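# Lift ring off stake, lay it flat in blue tray

## Task

Remove the ring from the stake and set it down so it rests flat on the bottom inside the blue tray.

## Robot and tools

Robot: two arms, left_arm and right_arm, mounted on opposite sides of a table. Calibrated bases in the scene frame: left_arm at (+0.047, +0.464, +0.122) m, quat_wxyz (+0.704, 0, 0, -0.710); right_arm at (-0.023, -0.455, +0.135) m, quat_wxyz (+0.702, 0, 0, +0.712). The arm names do not match image sides. Each arm has six joints (joint 1 to joint 6, the URDF's joint_0 to joint_5) and a parallel gripper. The fingers point along the gripper's +x axis and close along its y axis. end_effector_position is the point between the fingers, 3 to 4 cm behind the tips. Only the last 1.5 cm of each finger's inner face is flat.

Frames: the scene frame has its origin at the table centre, table top at z = +0.020 m, +z up, and left_arm on the +y side. Reported hand positions, orientations, velocities and move targets are in the scene frame. Offsets are along each arm's own Hand target axes. Reported positions can be off by a few cm, more at long reach.

Row layout: one flat list of 14 numbers, each in [-1, 1]. In order: left_arm dx, dy, dz, rx, ry, rz, opening, then right_arm's seven. dx..rz are an offset from that arm's Hand target at the start of the action or move, never from the previous row. 1.0 equals 0.6 m or 180 degrees. rx, ry, rz form one rotation vector. Sending the same offset again moves the arm further. All six pose numbers at 0 re-command the current Hand target. Opening is absolute, not an offset: +1 is fully open (0.080 m), -1 fully closed. Empty fingers meet near -0.78. A full close takes at least about 0.6 s. Every row must carry an opening for both grippers; a 0 is a real command, so resend the current value to leave a gripper alone.

execute_actions(actions, cameras): actions is a list of up to 15 actions. Each action is a list of up to 15 rows, one per 1/30 s step; a short action repeats its last row. An empty list returns state plus images. cameras lists camera names, ["all"] or [].

move(target, speed, blend, opening_speed, grip_force, blocking, cameras): straight-line paths toward target. target is one 14-number row or a list of up to 15 rows, all offsets from the same starting Hand targets. speed is in m/s (0.002 to 4.3, default 0.25; turns up to twice that in rad/s), one value or one per target. blend is corner rounding in m for lists (0 means stop at each). opening_speed is per second on the -1..+1 scale, 0.2 or more. grip_force is the per-pad force limit in N, 8 to 34, one value or one per arm; it stays until changed. blocking=false returns after about 0.5 s while the move continues. Moves are capped at 10 s and do not avoid obstacles or the other arm. The result adds a move: line: done, off_target, moving, held, blocked or fault, plus limits (paced = pose clipped, held = steps withheld).

wait(seconds 0 to 10) lets time pass. stop brakes a running move. zoom_image(camera, region [x0,y0,x1,y1], at most 504x504 px) enlarges part of the latest image. Cameras: cam_head_left, cam_head_right, cam_left_wrist, cam_right_wrist, each 896x504. read_manual gives licence texts only. finished_scene(scene) ends the scene for good; the ring must stay flat in the tray with no help from the robot.

Results: end_effector_position in m, quat_wxyz, velocities, Hand target (the last commanded pose after clipping, which later offsets count from), Joint positions (the last value is the finger opening in m), and grip_measured on the command scale, accurate to about 2 mm. To hold something, command about 0.08 below the grip_measured value at first touch. grip_effort_n is motor effort (negative means closing), not pad force. Joint torques and External joint torques come in joint order; the external ones estimate outside load. Step readings list intermediate positions for execute_actions calls only. MOTOR HOT appears from 50 °C; at 95 °C an over-temperature fault holds the arm.

Control behaviour: commanded orientation is clipped to within 32 degrees of the measured one each step. Grippers often stop short or droop under friction and weight, so check the pose after each move and correct tilt. Small moves can go sideways. Keep paths away from an arm's own base, since that can flip the shoulder.

Avoid: dropping the ring, releasing it while it moves, fast impacts, pressing hard on things, letting anything leave the table, contact between the two arms (including gripping the other arm's fingers), and stress on the wrist-camera cables. Torque faults pause an arm for 10 s; limits in N m are waist 18.2, shoulder 22.5, elbow 22.4, wrist pitch 5.92, wrist yaw 5.9, wrist roll 5.54. Far targets sent in one step can cause an over-speed fault. To stop pushing against something, command the target back beyond the gripper. Loose objects may be nudged now and then.

Time runs while the agent thinks, and a faster, smoother solution is better.

Each tool is called as name(argument=value, ...) on one line, values as JSON.

## Session

execute_actions(actions=[])

Scene clock: 0.00 s.
left_arm: end_effector_position=(-0.0951, +0.2537, +0.1803) grip_measured=+1.000 grip_effort_n=n/a end_effector_quat_wxyz=(+0.056, +0.650, +0.041, -0.757) | right_arm: end_effector_position=(+0.2584, -0.2519, +0.2246) grip_measured=+1.000 grip_effort_n=n/a end_effector_quat_wxyz=(+0.797, +0.231, +0.277, +0.484)
Joint positions: left_arm=[-0.521 1.48 0.865 -0.852 0.114 0.898 0.08] | right_arm=[-1.291 1.683 0.371 0.975 -0.85 0.455 0.08]
Joint velocities: within noise
Joint torques (N m): no reading
External joint torques (N m): no reading
Motor temperatures (°C): left_arm=[27 29 27 27 28 29] | right_arm=[25 30 28 31 29 33]
Heat: left arm: hottest shoulder 29 °C (+0.0 °C/min); right arm: hottest wrist roll 33 °C (+0.0 °C/min).
Hand target: left_arm -0.0957, +0.2528, +0.1817; +0.058, +0.648, +0.039, -0.758 | right_arm +0.2592, -0.2516, +0.2266; +0.798, +0.231, +0.274, +0.486
Tool commands: left_gripper/opening=+1.0 right_gripper/opening=+1.0

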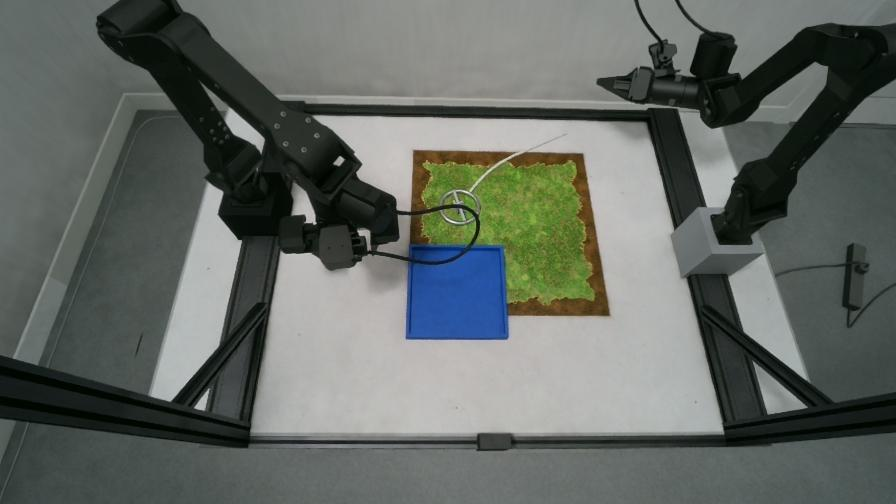

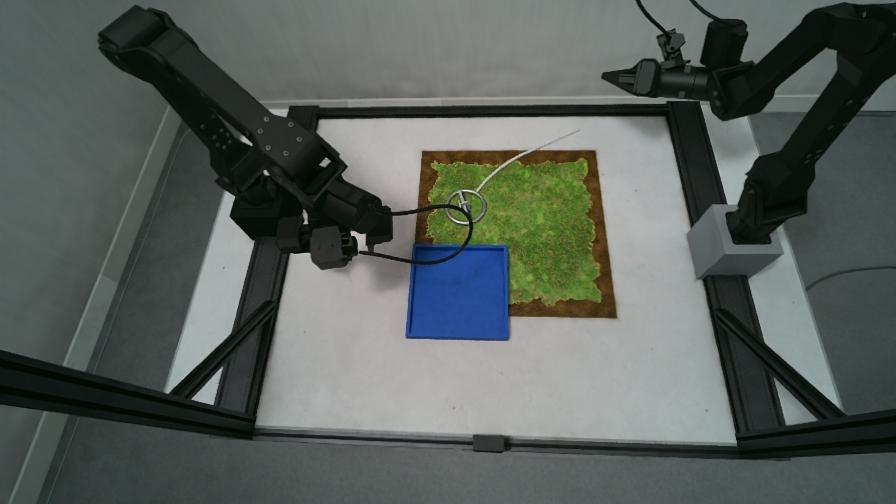

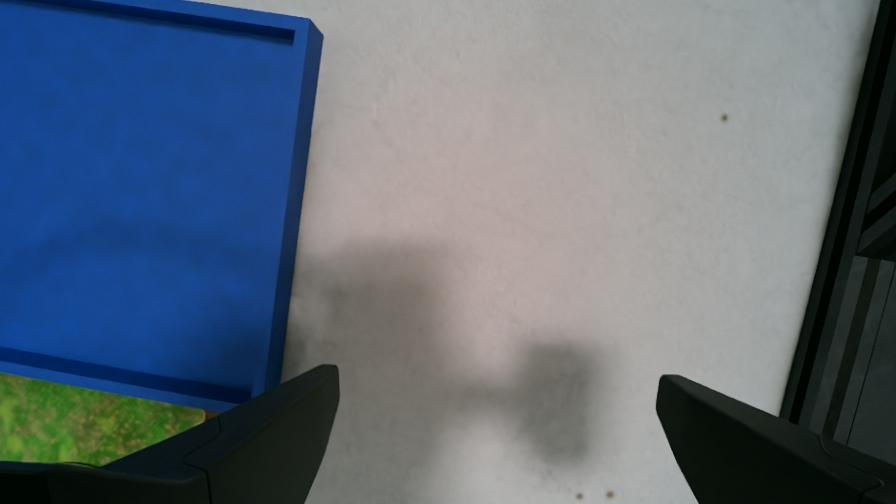

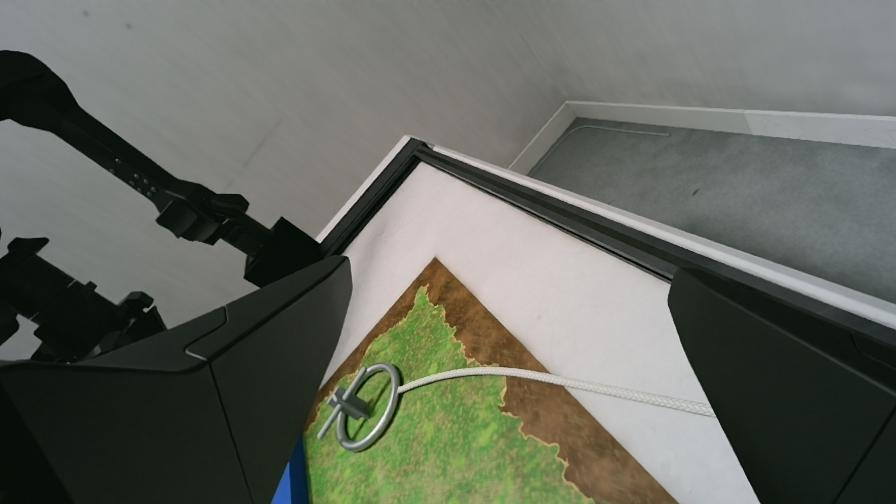

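zoom_image(camera="cam_head_left", region=[410, 170, 510, 240])

zoom_image(camera="cam_right_wrist", region=[280, 340, 440, 470])

Scaled by 5.040.

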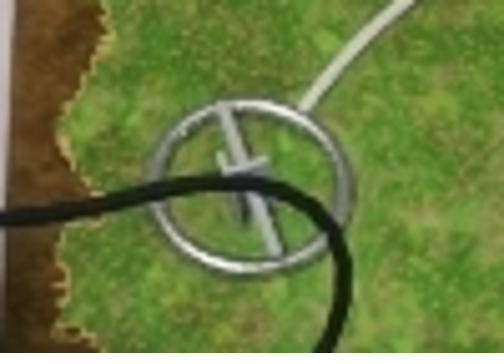

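Scaled by 3.150.

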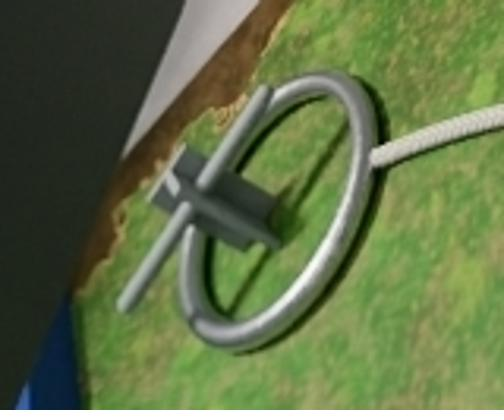

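move(target=[-0.0149,0.43,-0.2638,-0.0116,0.05,-0.0042,-0.25, 0,0,0,0,0,0.067,1], speed=0.2, cameras=["cam_left_wrist","cam_right_wrist"])

Scene clock: 63.93 s.
left_arm: end_effector_position=(+0.0961, +0.0212, +0.1717) grip_measured=-0.246 grip_effort_n=-14.7 end_effector_quat_wxyz=(+0.064, +0.703, +0.063, -0.706) | right_arm: end_effector_position=(+0.2574, -0.2516, +0.2269) grip_measured=+1.000 grip_effort_n=-2.6 end_effector_quat_wxyz=(+0.744, +0.257, +0.248, +0.565)
Joint positions: left_arm=[0.119 2.296 1.922 -1.197 0.004 1.502 0.024] | right_arm=[-1.352 1.893 0.407 1.316 -1.09 0.575 0.08]
Joint torques (N m): left_arm=[-0.2 -10.7 7.54 0.15 -0.09 0.12] | right_arm=[-0.24 -5.27 4.4 1.45 -0.28 0.14]
External joint torques (N m): left_arm=[-0.13 -0.42 2.12 -0.13 -0.15 0.12] | right_arm=[-0.29 0.1 1.36 0.11 -0.19 0.17]
Motor temperatures (°C): left_arm=[27 33 32 28 28 29] | right_arm=[25 33 30 35 29 33]
Heat: left arm: hottest shoulder 33 °C (+3.0 °C/min); right arm: hottest wrist pitch 35 °C (+3.0 °C/min).
Hand target: left_arm +0.0963, +0.0190, +0.1695; +0.061, +0.704, +0.062, -0.705 | right_arm +0.2593, -0.2517, +0.2266; +0.742, +0.258, +0.248, +0.567
Off the commanded pose: left_arm 0.003 m, 0 deg | right_arm 0.002 m, 0 deg.
move: done
Images, in order (width x height): cam_left_wrist 896x504, cam_right_wrist 896x504.

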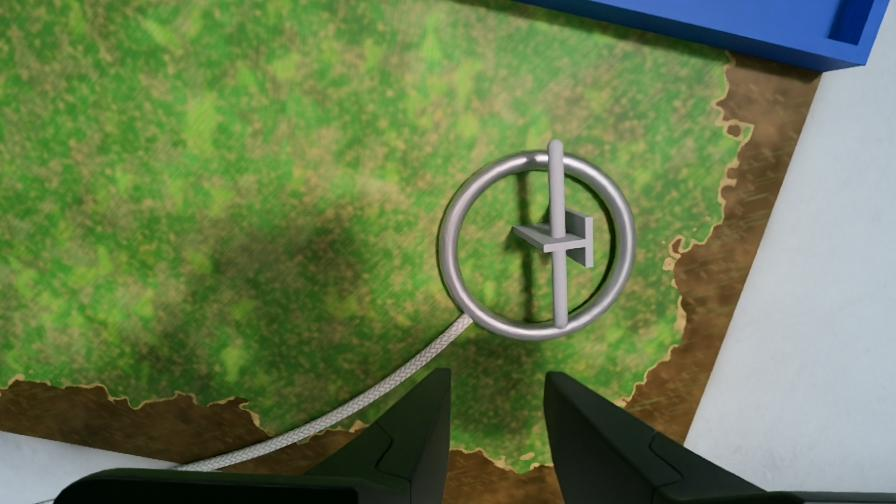

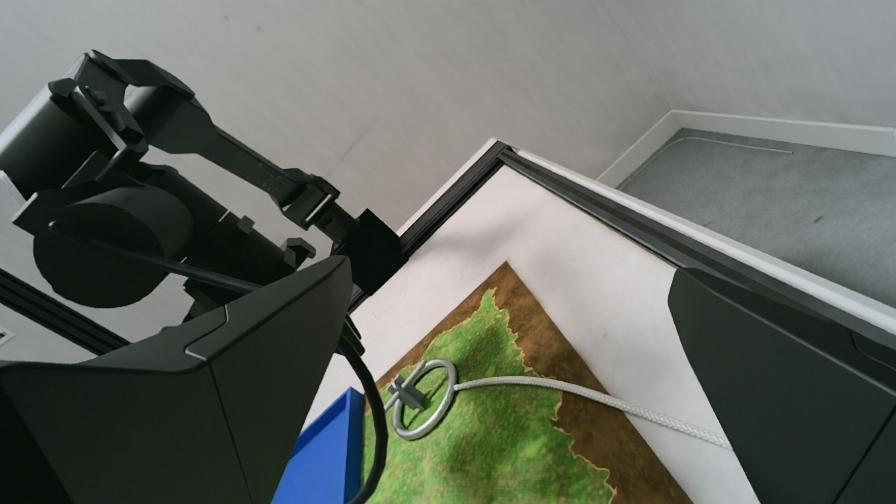

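move(target=[0.1075,0.0267,0.0167,0,0,0,-0.25, 0,0,0,0,0,0,1], speed=0.2, cameras=["cam_left_wrist"])

Scene clock: 84.27 s.
left_arm: end_effector_position=(+0.0891, +0.0021, +0.1077) grip_measured=-0.246 grip_effort_n=-14.7 end_effector_quat_wxyz=(+0.061, +0.703, +0.060, -0.706) | right_arm: end_effector_position=(+0.2574, -0.2516, +0.2269) grip_measured=+1.000 grip_effort_n=-1.6 end_effector_quat_wxyz=(+0.744, +0.257, +0.248, +0.565)
Joint positions: left_arm=[0.099 2.437 1.912 -1.044 0.004 1.491 0.024] | right_arm=[-1.352 1.893 0.407 1.316 -1.09 0.575 0.08]
Joint torques (N m): left_arm=[-0.3 -12.06 6.38 0.42 -0.08 -0.19] | right_arm=[-0.25 -5.26 4.43 1.45 -0.29 0.14]
External joint torques (N m): left_arm=[-0.3 -1.19 1.06 0.1 -0.14 -0.18] | right_arm=[-0.27 0.16 1.37 0.09 -0.19 0.17]
Motor temperatures (°C): left_arm=[27 38 31 28 28 29] | right_arm=[25 33 30 37 29 33]
Heat: left arm: hottest shoulder 38 °C (+7.1 °C/min); right arm: hottest wrist pitch 37 °C (+4.0 °C/min).
Hand target: left_arm +0.0891, +0.0014, +0.1051; +0.061, +0.704, +0.062, -0.705 | right_arm +0.2593, -0.2517, +0.2266; +0.742, +0.258, +0.248, +0.567
Off the commanded pose: left_arm 0.003 m, 0 deg | right_arm 0.002 m, 0 deg.
move: done
Images, in order (width x height): cam_left_wrist 896x504.

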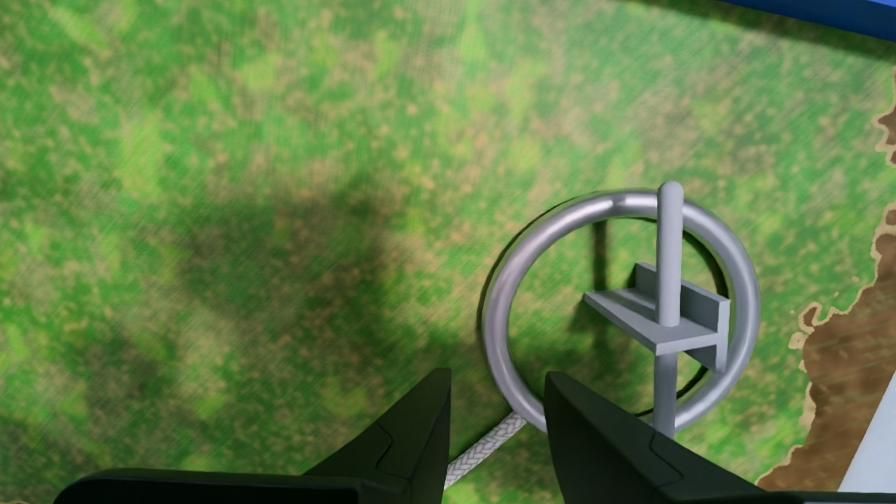

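move(target=[0.075, -0.002, -0.002, 0, 0, 0, -0.25, 0,0,0,0,0,0,1], speed=0.12, cameras=["cam_left_wrist", "cam_right_wrist"])

Scene clock: 118.73 s.
left_arm: end_effector_position=(+0.0894, +0.0000, +0.0659) grip_measured=-0.246 grip_effort_n=-14.2 end_effector_quat_wxyz=(+0.065, +0.703, +0.056, -0.706) | right_arm: end_effector_position=(+0.2574, -0.2516, +0.2269) grip_measured=+1.000 grip_effort_n=-1.6 end_effector_quat_wxyz=(+0.744, +0.257, +0.248, +0.565)
Joint positions: left_arm=[0.099 2.499 1.85 -0.91 0.004 1.491 0.024] | right_arm=[-1.352 1.893 0.407 1.316 -1.09 0.575 0.08]
Joint torques (N m): left_arm=[-0.11 -11.65 5.28 0.41 -0.08 -0.1] | right_arm=[-0.25 -5.27 4.43 1.45 -0.28 0.14]
External joint torques (N m): left_arm=[-0.02 -0.75 0.22 0.1 -0.14 -0.1] | right_arm=[-0.26 0.1 1.39 0.11 -0.19 0.17]
Heat: left arm: hottest shoulder 42 °C (+9.0 °C/min); right arm: hottest wrist pitch 38 °C (+3.0 °C/min).
Hand target: left_arm +0.0900, +0.0029, +0.0600; +0.061, +0.704, +0.062, -0.705 | right_arm +0.2593, -0.2517, +0.2266; +0.742, +0.258, +0.248, +0.567
Off the commanded pose: left_arm 0.006 m, 1 deg | right_arm 0.002 m, 0 deg.
move: done
Images, in order (width x height): cam_left_wrist 896x504, cam_right_wrist 896x504.

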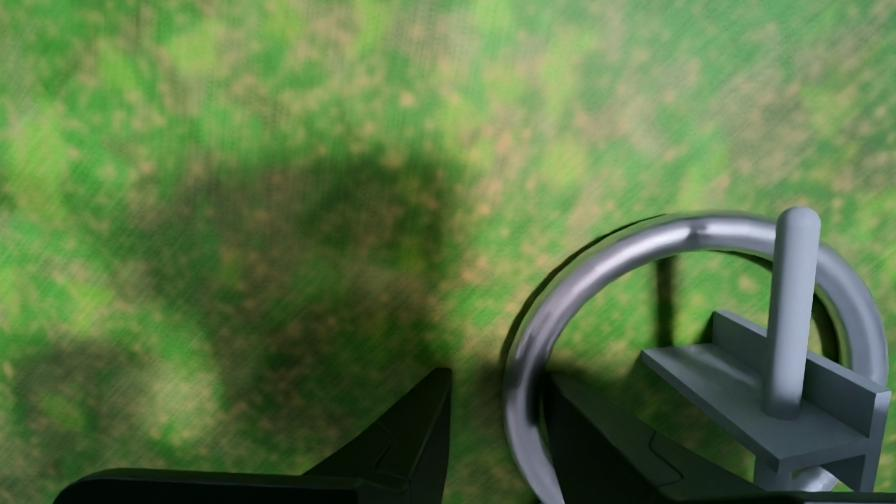

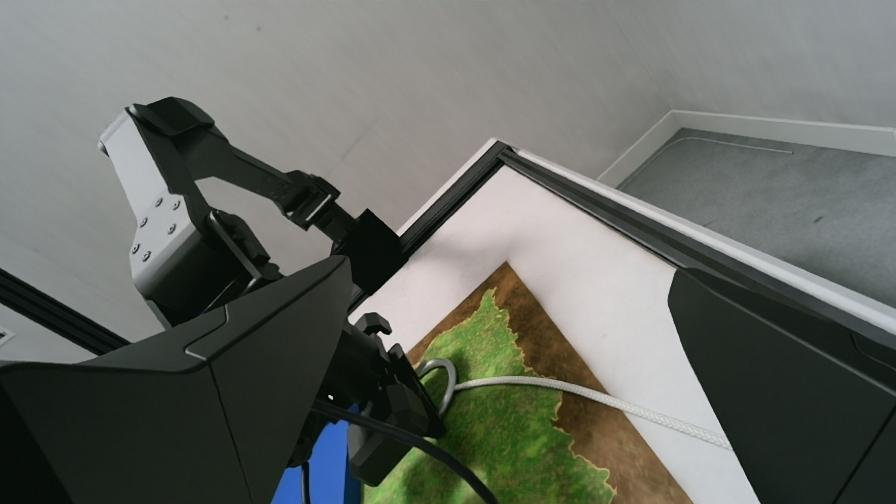

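move(target=[0.004, -0.0125, -0.005, 0, 0, 0, -0.25, 0,0,0,0,0,0,1], speed=0.1, cameras=["cam_left_wrist"])

Scene clock: 133.43 s.
left_arm: end_effector_position=(+0.0900, +0.0030, +0.0624) grip_measured=-0.247 grip_effort_n=-12.3 end_effector_quat_wxyz=(+0.070, +0.703, +0.053, -0.706) | right_arm: end_effector_position=(+0.2574, -0.2516, +0.2269) grip_measured=+1.000 grip_effort_n=-1.6 end_effector_quat_wxyz=(+0.744, +0.257, +0.248, +0.565)
Joint positions: left_arm=[0.101 2.484 1.806 -0.869 0.004 1.491 0.024] | right_arm=[-1.352 1.893 0.407 1.316 -1.09 0.575 0.08]
Joint torques (N m): left_arm=[0.14 -12.94 3.38 -0.11 -0.07 0.08] | right_arm=[-0.26 -5.27 4.4 1.45 -0.28 0.14]
External joint torques (N m): left_arm=[-0.03 -2.13 -1.66 -0.45 -0.11 0.08] | right_arm=[-0.28 0.2 1.29 0.08 -0.19 0.17]
Motor temperatures (°C): left_arm=[27 44 31 28 28 29] | right_arm=[25 33 31 38 30 33]
Heat: left arm: hottest shoulder 44 °C (+8.1 °C/min); right arm: hottest wrist pitch 38 °C (+2.0 °C/min).
Hand target: left_arm +0.0917, +0.0107, +0.0576; +0.061, +0.704, +0.062, -0.705 | right_arm +0.2593, -0.2517, +0.2266; +0.742, +0.258, +0.248, +0.567
Off the commanded pose: left_arm 0.009 m, 1 deg | right_arm 0.002 m, 0 deg.
move: off_target (left_arm)
Images, in order (width x height): cam_left_wrist 896x504.

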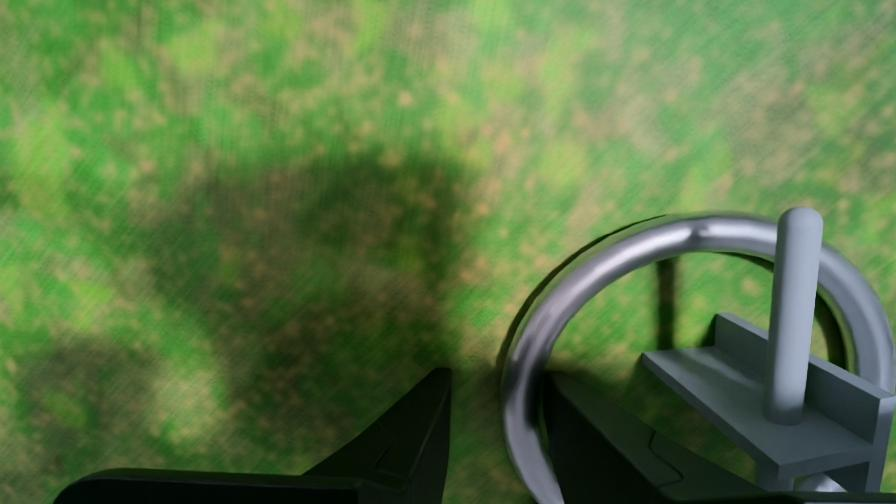

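move(target=[-0.01, 0, 0, 0, 0, 0, -0.25, 0,0,0,0,0,0,1], speed=0.1, cameras=["cam_left_wrist"])

Scene clock: 140.07 s.
left_arm: end_effector_position=(+0.0901, +0.0054, +0.0634) grip_measured=-0.247 grip_effort_n=-12.3 end_effector_quat_wxyz=(+0.066, +0.703, +0.056, -0.706) | right_arm: end_effector_position=(+0.2574, -0.2516, +0.2269) grip_measured=+1.000 grip_effort_n=-1.6 end_effector_quat_wxyz=(+0.744, +0.257, +0.248, +0.565)
Joint positions: left_arm=[0.102 2.481 1.806 -0.882 0.004 1.491 0.024] | right_arm=[-1.352 1.893 0.407 1.316 -1.09 0.575 0.08]
Joint torques (N m): left_arm=[0.2 -14.01 4.03 -0.42 -0.08 0.08] | right_arm=[-0.24 -5.26 4.4 1.45 -0.29 0.13]
External joint torques (N m): left_arm=[0.28 -3.23 -0.97 -0.73 -0.13 0.08] | right_arm=[-0.24 0.11 1.37 0.11 -0.2 0.16]
Heat: left arm: hottest shoulder 44 °C (+6.1 °C/min); right arm: hottest wrist pitch 38 °C (+1.0 °C/min).
Hand target: left_arm +0.0917, +0.0107, +0.0637; +0.061, +0.704, +0.062, -0.705 | right_arm +0.2593, -0.2517, +0.2266; +0.742, +0.258, +0.248, +0.567
Off the commanded pose: left_arm 0.006 m, 1 deg | right_arm 0.002 m, 0 deg.
move: done
Images, in order (width x height): cam_left_wrist 896x504.

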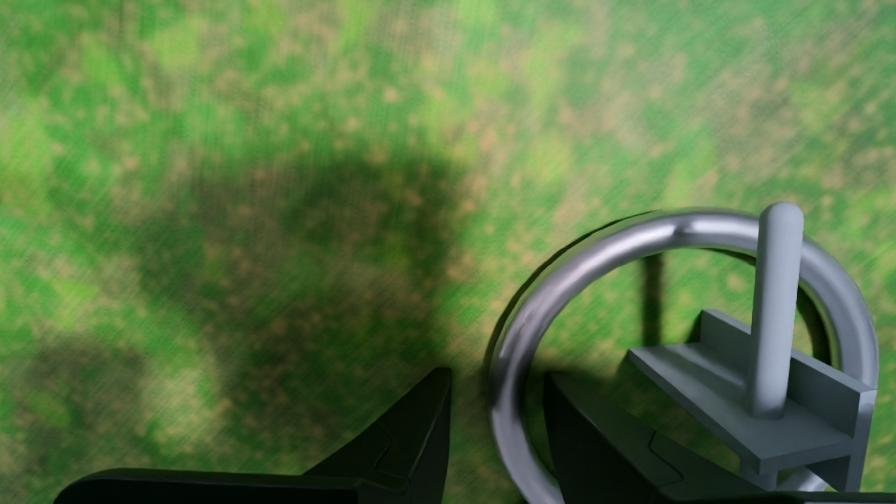

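move(target=[0, 0.004, 0, 0, 0, 0, -0.75, 0,0,0,0,0,0,1], speed=0.1, opening_speed=0.5, cameras=["cam_left_wrist"])

Scene clock: 146.00 s.
left_arm: end_effector_position=(+0.0905, +0.0073, +0.0639) grip_measured=-0.610 grip_effort_n=-83.5 end_effector_quat_wxyz=(+0.063, +0.703, +0.060, -0.706) | right_arm: end_effector_position=(+0.2574, -0.2516, +0.2269) grip_measured=+1.000 grip_effort_n=-2.1 end_effector_quat_wxyz=(+0.744, +0.257, +0.248, +0.565)
Joint positions: left_arm=[0.103 2.481 1.808 -0.893 0.004 1.491 0.008] | right_arm=[-1.352 1.893 0.407 1.316 -1.09 0.575 0.08]
Joint torques (N m): left_arm=[0.16 -12.82 5.83 -0.2 -0.08 0.1] | right_arm=[-0.24 -5.27 4.4 1.44 -0.28 0.13]
External joint torques (N m): left_arm=[0.25 -2.06 0.86 -0.48 -0.14 0.1] | right_arm=[-0.26 0.13 1.38 0.1 -0.18 0.16]
Heat: left arm: hottest shoulder 47 °C (+9.0 °C/min); right arm: hottest wrist pitch 38 °C (+1.0 °C/min).
Hand target: left_arm +0.0922, +0.0083, +0.0638; +0.061, +0.704, +0.062, -0.705 | right_arm +0.2593, -0.2517, +0.2266; +0.742, +0.258, +0.248, +0.567
Off the commanded pose: left_arm 0.002 m, 0 deg | right_arm 0.002 m, 0 deg.
move: done
Images, in order (width x height): cam_left_wrist 896x504.

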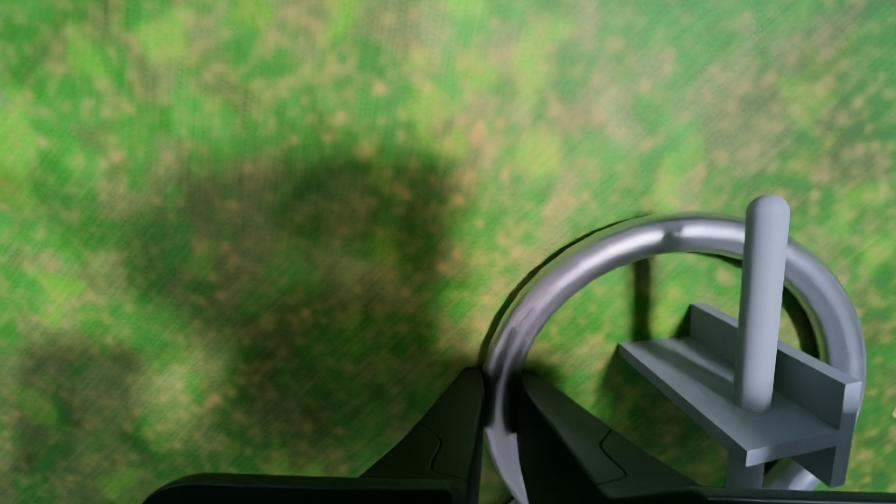

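wait(seconds=0, cameras=["cam_head_left", "cam_right_wrist", "cam_left_wrist"])

zoom_image(camera="cam_head_left", region=[380, 40, 560, 200])

zoom_image(camera="cam_right_wrist", region=[360, 320, 500, 450])

Scene clock: 182.73 s.
left_arm: end_effector_position=(+0.0905, +0.0073, +0.0639) grip_measured=-0.610 grip_effort_n=-83.5 end_effector_quat_wxyz=(+0.063, +0.703, +0.060, -0.706) | right_arm: end_effector_position=(+0.2574, -0.2516, +0.2269) grip_measured=+1.000 grip_effort_n=-2.1 end_effector_quat_wxyz=(+0.744, +0.257, +0.248, +0.565)
Joint positions: left_arm=[0.103 2.481 1.808 -0.893 0.004 1.491 0.008] | right_arm=[-1.352 1.893 0.407 1.316 -1.09 0.575 0.08]
Joint torques (N m): left_arm=[0.16 -12.84 5.83 -0.2 -0.08 0.1] | right_arm=[-0.27 -5.27 4.41 1.45 -0.28 0.14]
External joint torques (N m): left_arm=[0.16 -2.09 0.86 -0.48 -0.13 0.1] | right_arm=[-0.23 0.19 1.27 0.08 -0.2 0.17]
Motor temperatures (°C): left_arm=[27 53 32 27 28 29] | right_arm=[25 33 31 38 30 33]
Heat: left arm: hottest shoulder 53 °C (+11.0 °C/min); right arm: hottest wrist pitch 38 °C (+0.0 °C/min). Fold the left arm in close to its base, or ease its load, before you think long.
Hand target: left_arm +0.0922, +0.0083, +0.0638; +0.061, +0.704, +0.062, -0.705 | right_arm +0.2593, -0.2517, +0.2266; +0.742, +0.258, +0.248, +0.567
Tool commands: left_gripper/opening=-0.75 right_gripper/opening=+1.0
Off the commanded pose: left_arm 0.002 m, 0 deg | right_arm 0.002 m, 0 deg.
MOTOR HOT: joint 2 (shoulder) of the left arm reports 53 °C; the controller stops that arm at 95 °C. To cool a motor, set the load down, stop pushing, or move to a pose that needs little force.
Images, in order (width x height): cam_head_left 896x504, cam_left_wrist 896x504, cam_right_wrist 896x504.

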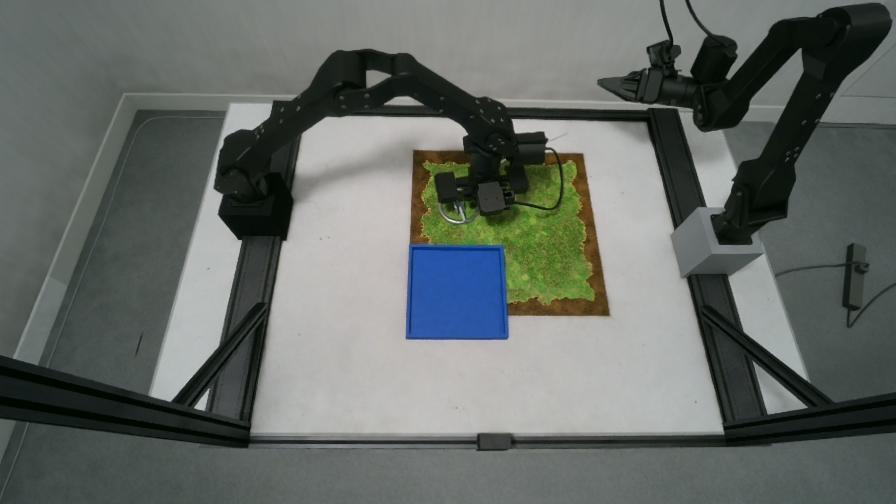

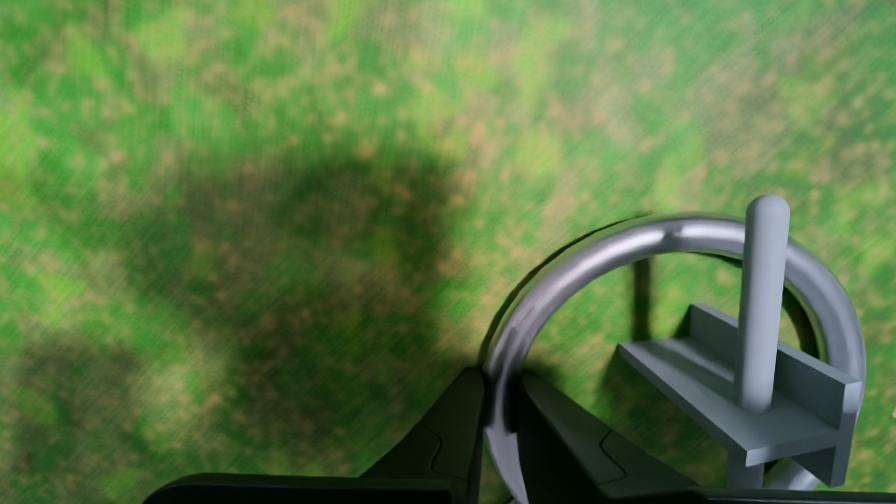

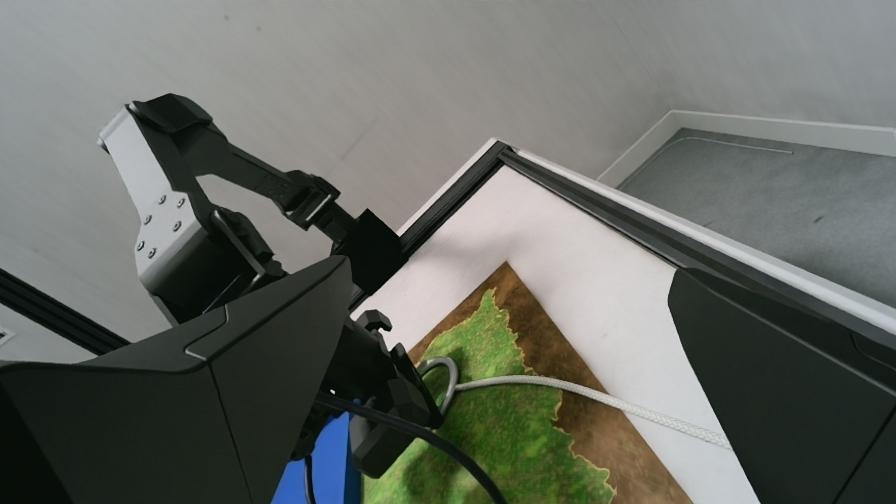

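Scaled by 2.800.

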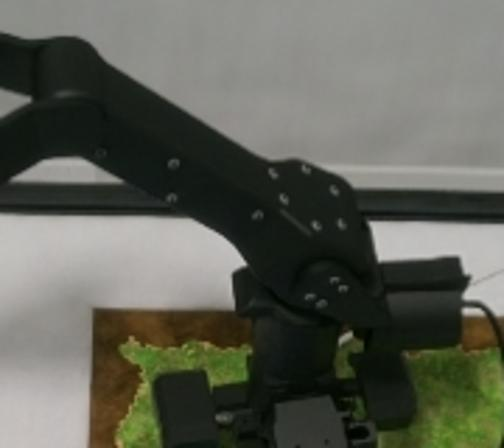

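Scaled by 3.600.

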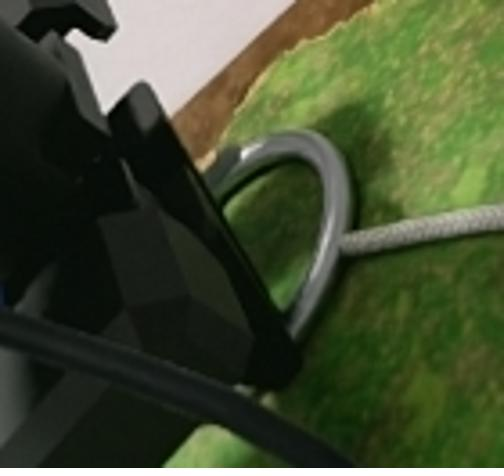

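zoom_image(camera="cam_left_wrist", region=[580, 180, 890, 504])

Scaled by 1.556.

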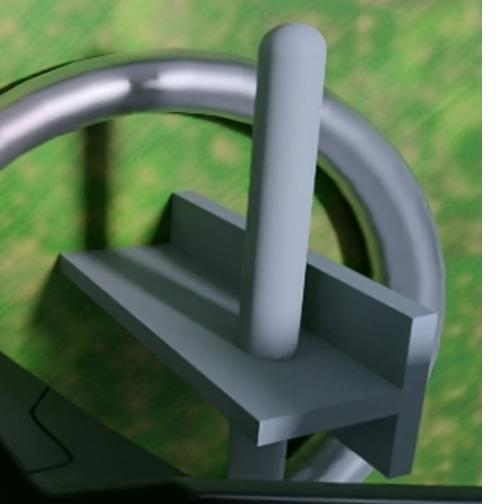

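move(target=[[-0.0233,0,0,0,0,0,-0.75,0,0,0,0,0,0,1],[-0.0233,-0.0235,-0.0508,-0.27,0,0,-0.75,0,0,0,0,0,0,1],[-0.0233,-0.0768,-0.067,-0.54,0,0,-0.75,0,0,0,0,0,0,1]], speed=0.2, blend=[0, 0.01, 0], cameras=["cam_left_wrist", "cam_right_wrist", "cam_head_left"])

Scene clock: 356.17 s.
left_arm: end_effector_position=(+0.1234, +0.0634, +0.0684) grip_measured=-0.610 grip_effort_n=-83.5 end_effector_quat_wxyz=(+0.562, +0.427, +0.574, -0.415) | right_arm: end_effector_position=(+0.2574, -0.2516, +0.2269) grip_measured=+1.000 grip_effort_n=-1.6 end_effector_quat_wxyz=(+0.744, +0.257, +0.248, +0.565)
Joint positions: left_arm=[0.195 2.315 1.516 -0.796 -0.001 -0.109 0.008] | right_arm=[-1.352 1.893 0.407 1.316 -1.09 0.575 0.08]
Joint torques (N m): left_arm=[-0.07 -14.99 4.73 0.39 0.01 -0.13] | right_arm=[-0.23 -5.27 4.41 1.45 -0.28 0.13]
External joint torques (N m): left_arm=[-0.16 -5.4 0.09 0.12 0.04 -0.13] | right_arm=[-0.23 0.15 1.32 0.1 -0.19 0.17]
Motor temperatures (°C): left_arm=[27 62 32 27 27 29] | right_arm=[25 32 31 40 29 33]
Heat: left arm: hottest shoulder 62 °C (+3.0 °C/min); right arm: hottest wrist pitch 40 °C (+1.0 °C/min). Fold the left arm in close to its base, or ease its load, before you think long.
Hand target: left_arm +0.1238, +0.0608, +0.0776; +0.569, +0.420, +0.570, -0.420 | right_arm +0.2593, -0.2517, +0.2266; +0.742, +0.258, +0.248, +0.567
Off the commanded pose: left_arm 0.010 m, 1 deg | right_arm 0.002 m, 0 deg.
MOTOR HOT: still on. Joint 2 (shoulder) of the left arm reports 62 °C.
move: off_target (left_arm)
Images, in order (width x height): cam_head_left 896x504, cam_left_wrist 896x504, cam_right_wrist 896x504.

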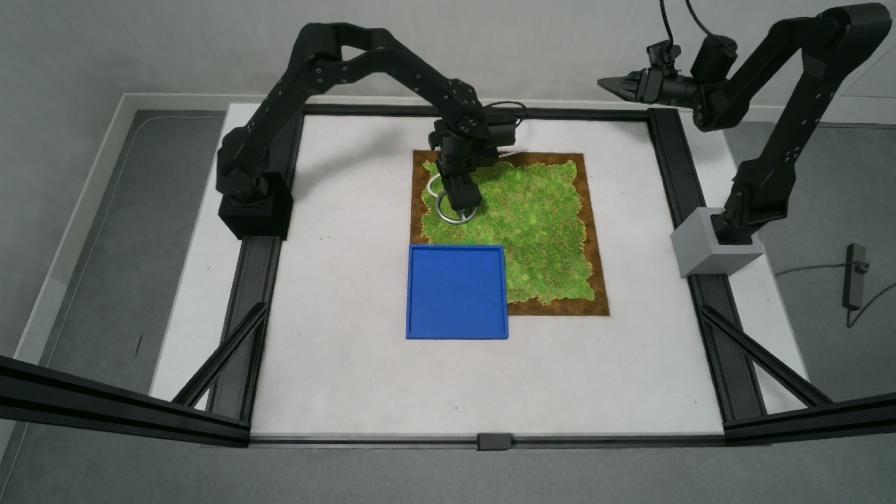

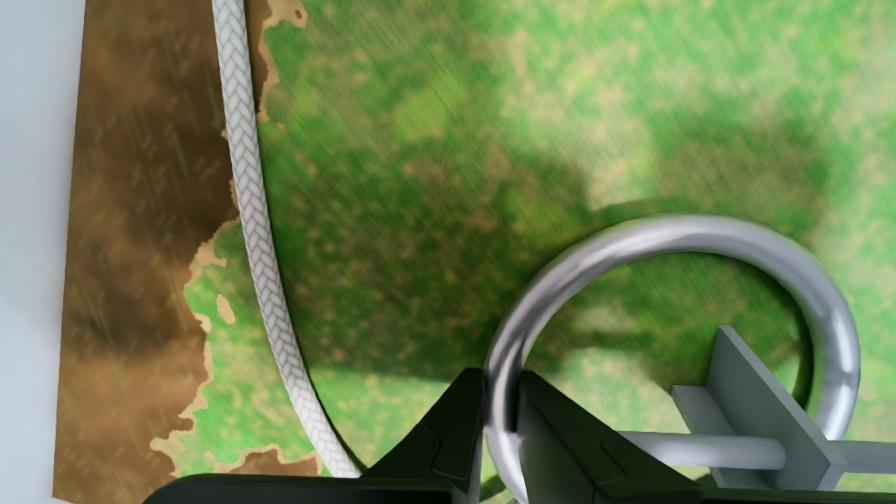

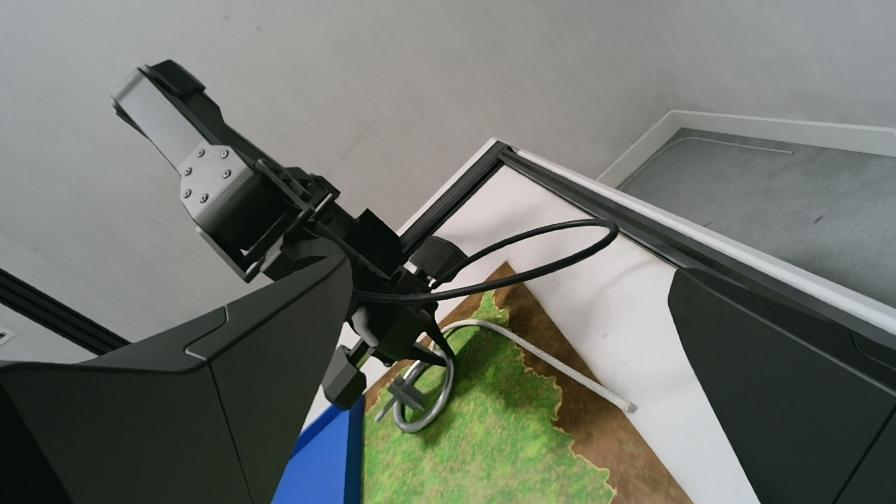

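zoom_image(camera="cam_right_wrist", region=[340, 310, 500, 450])

zoom_image(camera="cam_head_left", region=[410, 160, 510, 240])

Scaled by 3.150.

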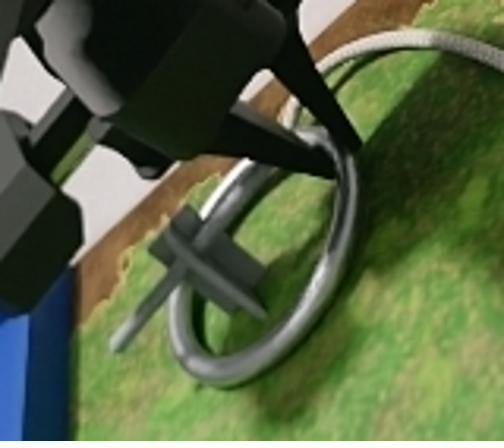

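Scaled by 5.040.

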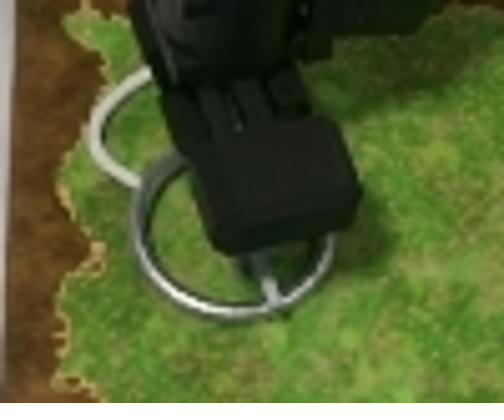

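move(target=[-0.0333, -0.0033, 0, 0, 0, 0.0556, -0.75, 0,0,0,0,0,0,1], speed=0.12, cameras=["cam_left_wrist", "cam_right_wrist"])

zoom_image(camera="cam_right_wrist", region=[340, 310, 500, 450])

Scene clock: 412.93 s.
left_arm: end_effector_position=(+0.1206, +0.0678, +0.0847) grip_measured=-0.610 grip_effort_n=-83.5 end_effector_quat_wxyz=(+0.591, +0.478, +0.540, -0.362) | right_arm: end_effector_position=(+0.2574, -0.2516, +0.2269) grip_measured=+1.000 grip_effort_n=-2.1 end_effector_quat_wxyz=(+0.744, +0.257, +0.248, +0.565)
Joint positions: left_arm=[0.129 2.301 1.555 -0.894 -0.166 -0.179 0.008] | right_arm=[-1.352 1.893 0.407 1.316 -1.09 0.575 0.08]
Joint torques (N m): left_arm=[-0.16 -14.86 6.98 -0.02 -0.34 -0.18] | right_arm=[-0.25 -5.27 4.4 1.45 -0.28 0.13]
External joint torques (N m): left_arm=[-0.14 -5.2 2.23 -0.23 -0.22 -0.17] | right_arm=[-0.25 0.14 1.34 0.09 -0.19 0.16]
Motor temperatures (°C): left_arm=[27 61 31 28 27 29] | right_arm=[25 32 31 40 29 33]
Heat: left arm: hottest shoulder 61 °C (-1.0 °C/min); right arm: hottest wrist pitch 40 °C (+0.0 °C/min). Fold the left arm in close to its base, or ease its load, before you think long.
Hand target: left_arm +0.1219, +0.0601, +0.0976; +0.603, +0.468, +0.531, -0.368 | right_arm +0.2593, -0.2517, +0.2266; +0.742, +0.258, +0.248, +0.567
Off the commanded pose: left_arm 0.015 m, 2 deg | right_arm 0.002 m, 0 deg.
MOTOR HOT: still on. Joint 2 (shoulder) of the left arm reports 61 °C.
move: off_target (left_arm)
Images, in order (width x height): cam_left_wrist 896x504, cam_right_wrist 896x504.

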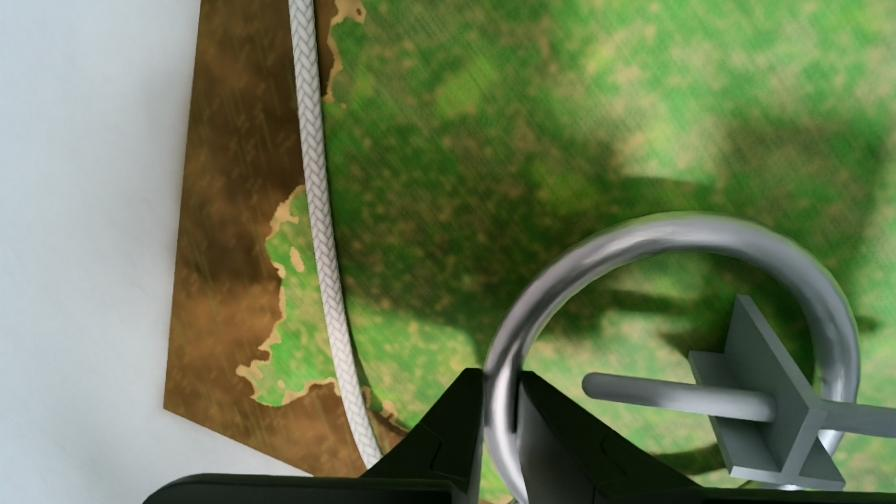

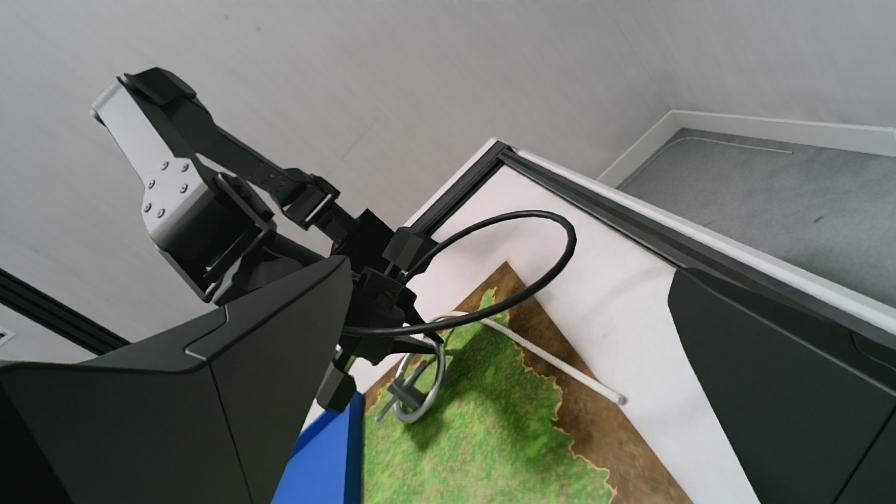

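Scaled by 3.150.

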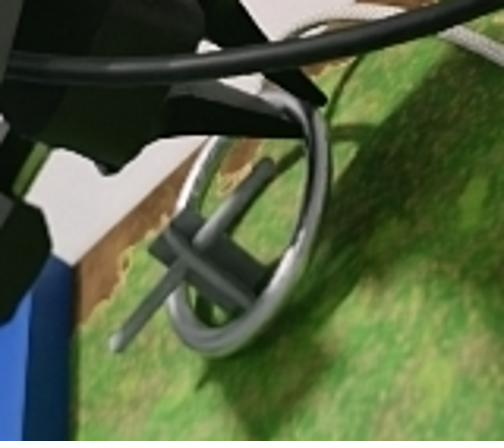

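move(target=[-0.0542, -0.0192, 0.003, 0, 0, 0.0833, -0.75, 0,0,0,0,0,0,1], speed=0.12, cameras=["cam_left_wrist", "cam_right_wrist"])

zoom_image(camera="cam_right_wrist", region=[340, 310, 500, 450])

Scene clock: 433.00 s.
left_arm: end_effector_position=(+0.1045, +0.0574, +0.1252) grip_measured=-0.610 grip_effort_n=-83.5 end_effector_quat_wxyz=(+0.640, +0.536, +0.469, -0.288) | right_arm: end_effector_position=(+0.2574, -0.2516, +0.2269) grip_measured=+1.000 grip_effort_n=-2.1 end_effector_quat_wxyz=(+0.744, +0.257, +0.248, +0.565)
Joint positions: left_arm=[0.003 2.325 1.723 -1.118 -0.404 -0.328 0.008] | right_arm=[-1.352 1.893 0.407 1.316 -1.09 0.575 0.08]
Joint torques (N m): left_arm=[0.08 -11.41 7.61 -0.2 -0.66 -0.23] | right_arm=[-0.26 -5.25 4.41 1.45 -0.28 0.14]
External joint torques (N m): left_arm=[0.15 -1.49 2.68 -0.29 -0.4 -0.21] | right_arm=[-0.29 0.09 1.38 0.11 -0.19 0.17]
Motor temperatures (°C): left_arm=[27 71 33 27 28 29] | right_arm=[25 32 31 40 29 33]
Heat: left arm: hottest shoulder 71 °C (+11.0 °C/min); right arm: hottest wrist pitch 40 °C (+0.0 °C/min). Fold the left arm in close to its base, or ease its load, before you think long.
Hand target: left_arm +0.1063, +0.0534, +0.1277; +0.646, +0.533, +0.465, -0.287 | right_arm +0.2593, -0.2517, +0.2266; +0.742, +0.258, +0.248, +0.567
Off the commanded pose: left_arm 0.005 m, 1 deg | right_arm 0.002 m, 0 deg.
MOTOR HOT: still on. Joint 2 (shoulder) of the left arm reports 71 °C.
move: done
Images, in order (width x height): cam_left_wrist 896x504, cam_right_wrist 896x504.

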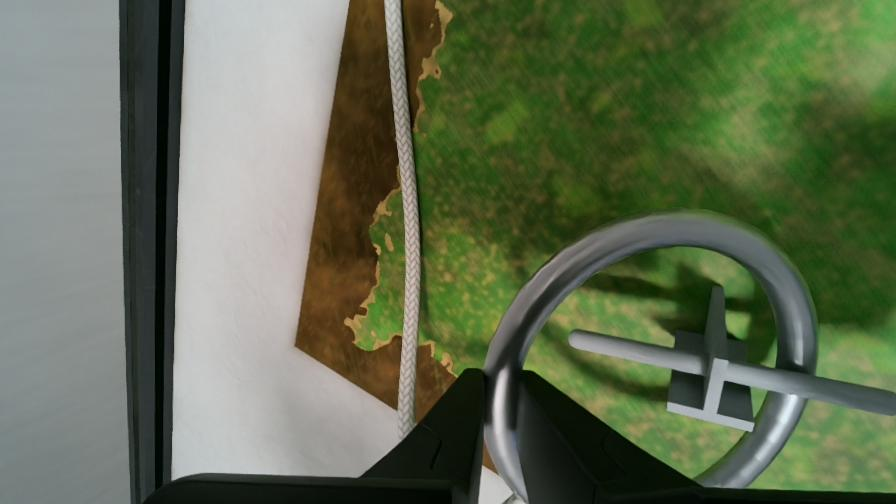

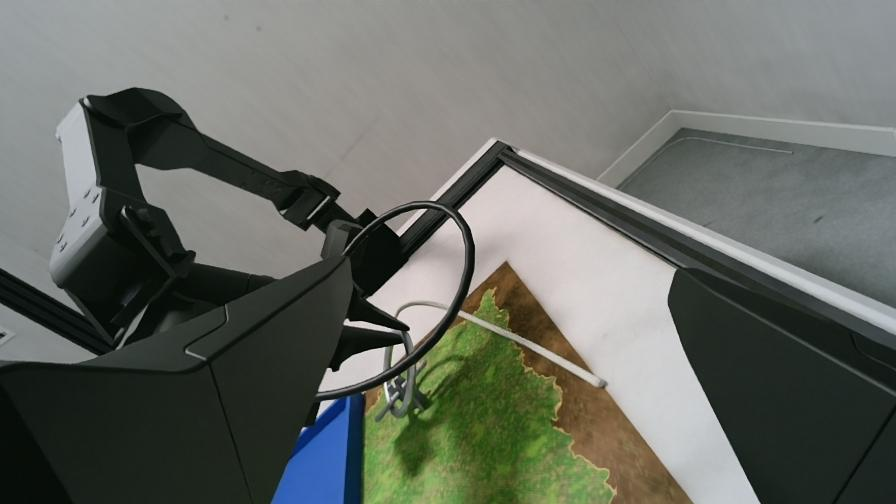

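Scaled by 3.150.

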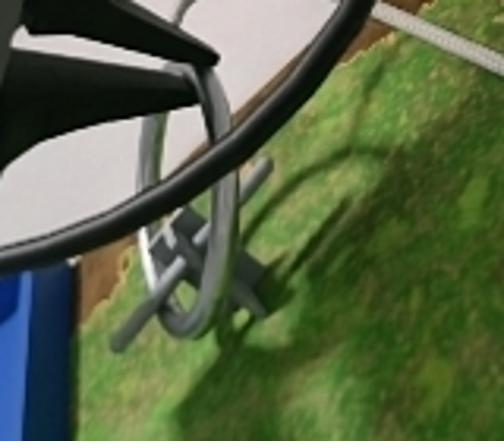

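move(target=[-0.0227, -0.017, 0, 0, 0, 0.0667, -0.75, 0,0,0,0,0,0,1], speed=0.12, cameras=["cam_left_wrist", "cam_right_wrist"])

zoom_image(camera="cam_right_wrist", region=[340, 310, 500, 450])

Scene clock: 458.80 s.
left_arm: end_effector_position=(+0.0911, +0.0521, +0.1342) grip_measured=-0.610 grip_effort_n=-83.5 end_effector_quat_wxyz=(+0.668, +0.580, +0.412, -0.219) | right_arm: end_effector_position=(+0.2574, -0.2516, +0.2269) grip_measured=+1.000 grip_effort_n=-2.1 end_effector_quat_wxyz=(+0.744, +0.257, +0.248, +0.565)
Joint positions: left_arm=[-0.086 2.434 1.882 -1.306 -0.576 -0.475 0.008] | right_arm=[-1.352 1.893 0.407 1.316 -1.09 0.575 0.08]
Joint torques (N m): left_arm=[-0.19 -11.64 7.14 -0.57 -0.81 -0.24] | right_arm=[-0.23 -5.27 4.4 1.45 -0.28 0.13]
External joint torques (N m): left_arm=[-0.27 -1.28 2.34 -0.44 -0.45 -0.2] | right_arm=[-0.23 0.1 1.36 0.11 -0.19 0.16]
Motor temperatures (°C): left_arm=[27 64 35 27 28 29] | right_arm=[25 32 31 40 29 33]
Heat: left arm: hottest shoulder 64 °C (+4.0 °C/min); right arm: hottest wrist pitch 40 °C (+0.0 °C/min). Fold the left arm in close to its base, or ease its load, before you think long.
Hand target: left_arm +0.0920, +0.0490, +0.1356; +0.672, +0.579, +0.407, -0.217 | right_arm +0.2593, -0.2517, +0.2266; +0.742, +0.258, +0.248, +0.567
Off the commanded pose: left_arm 0.004 m, 1 deg | right_arm 0.002 m, 0 deg.
MOTOR HOT: still on. Joint 2 (shoulder) of the left arm reports 64 °C.
move: done
Images, in order (width x height): cam_left_wrist 896x504, cam_right_wrist 896x504.

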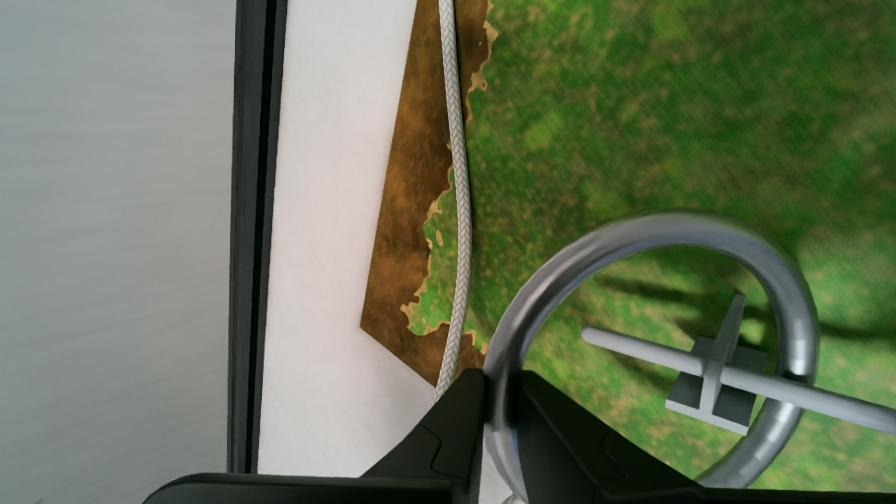

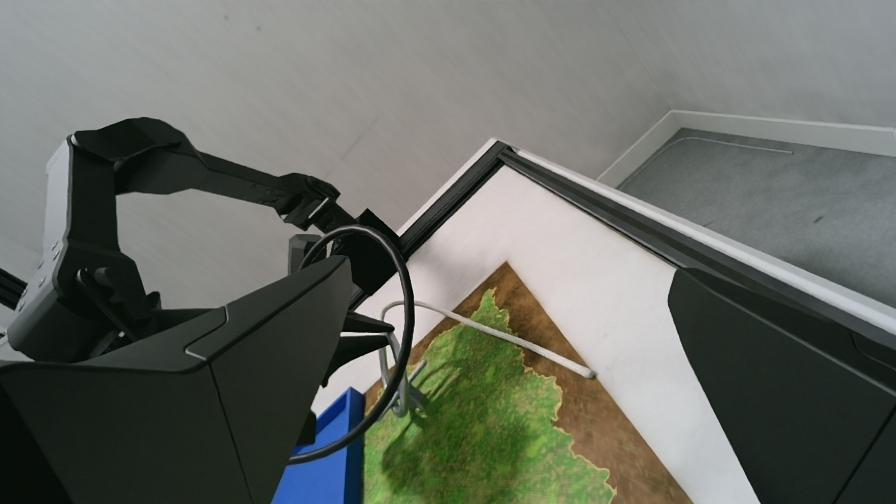

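Scaled by 3.150.

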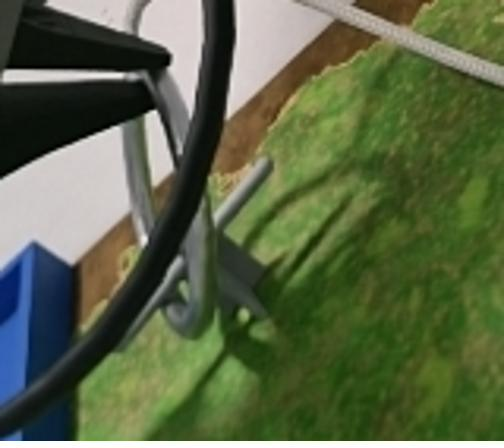

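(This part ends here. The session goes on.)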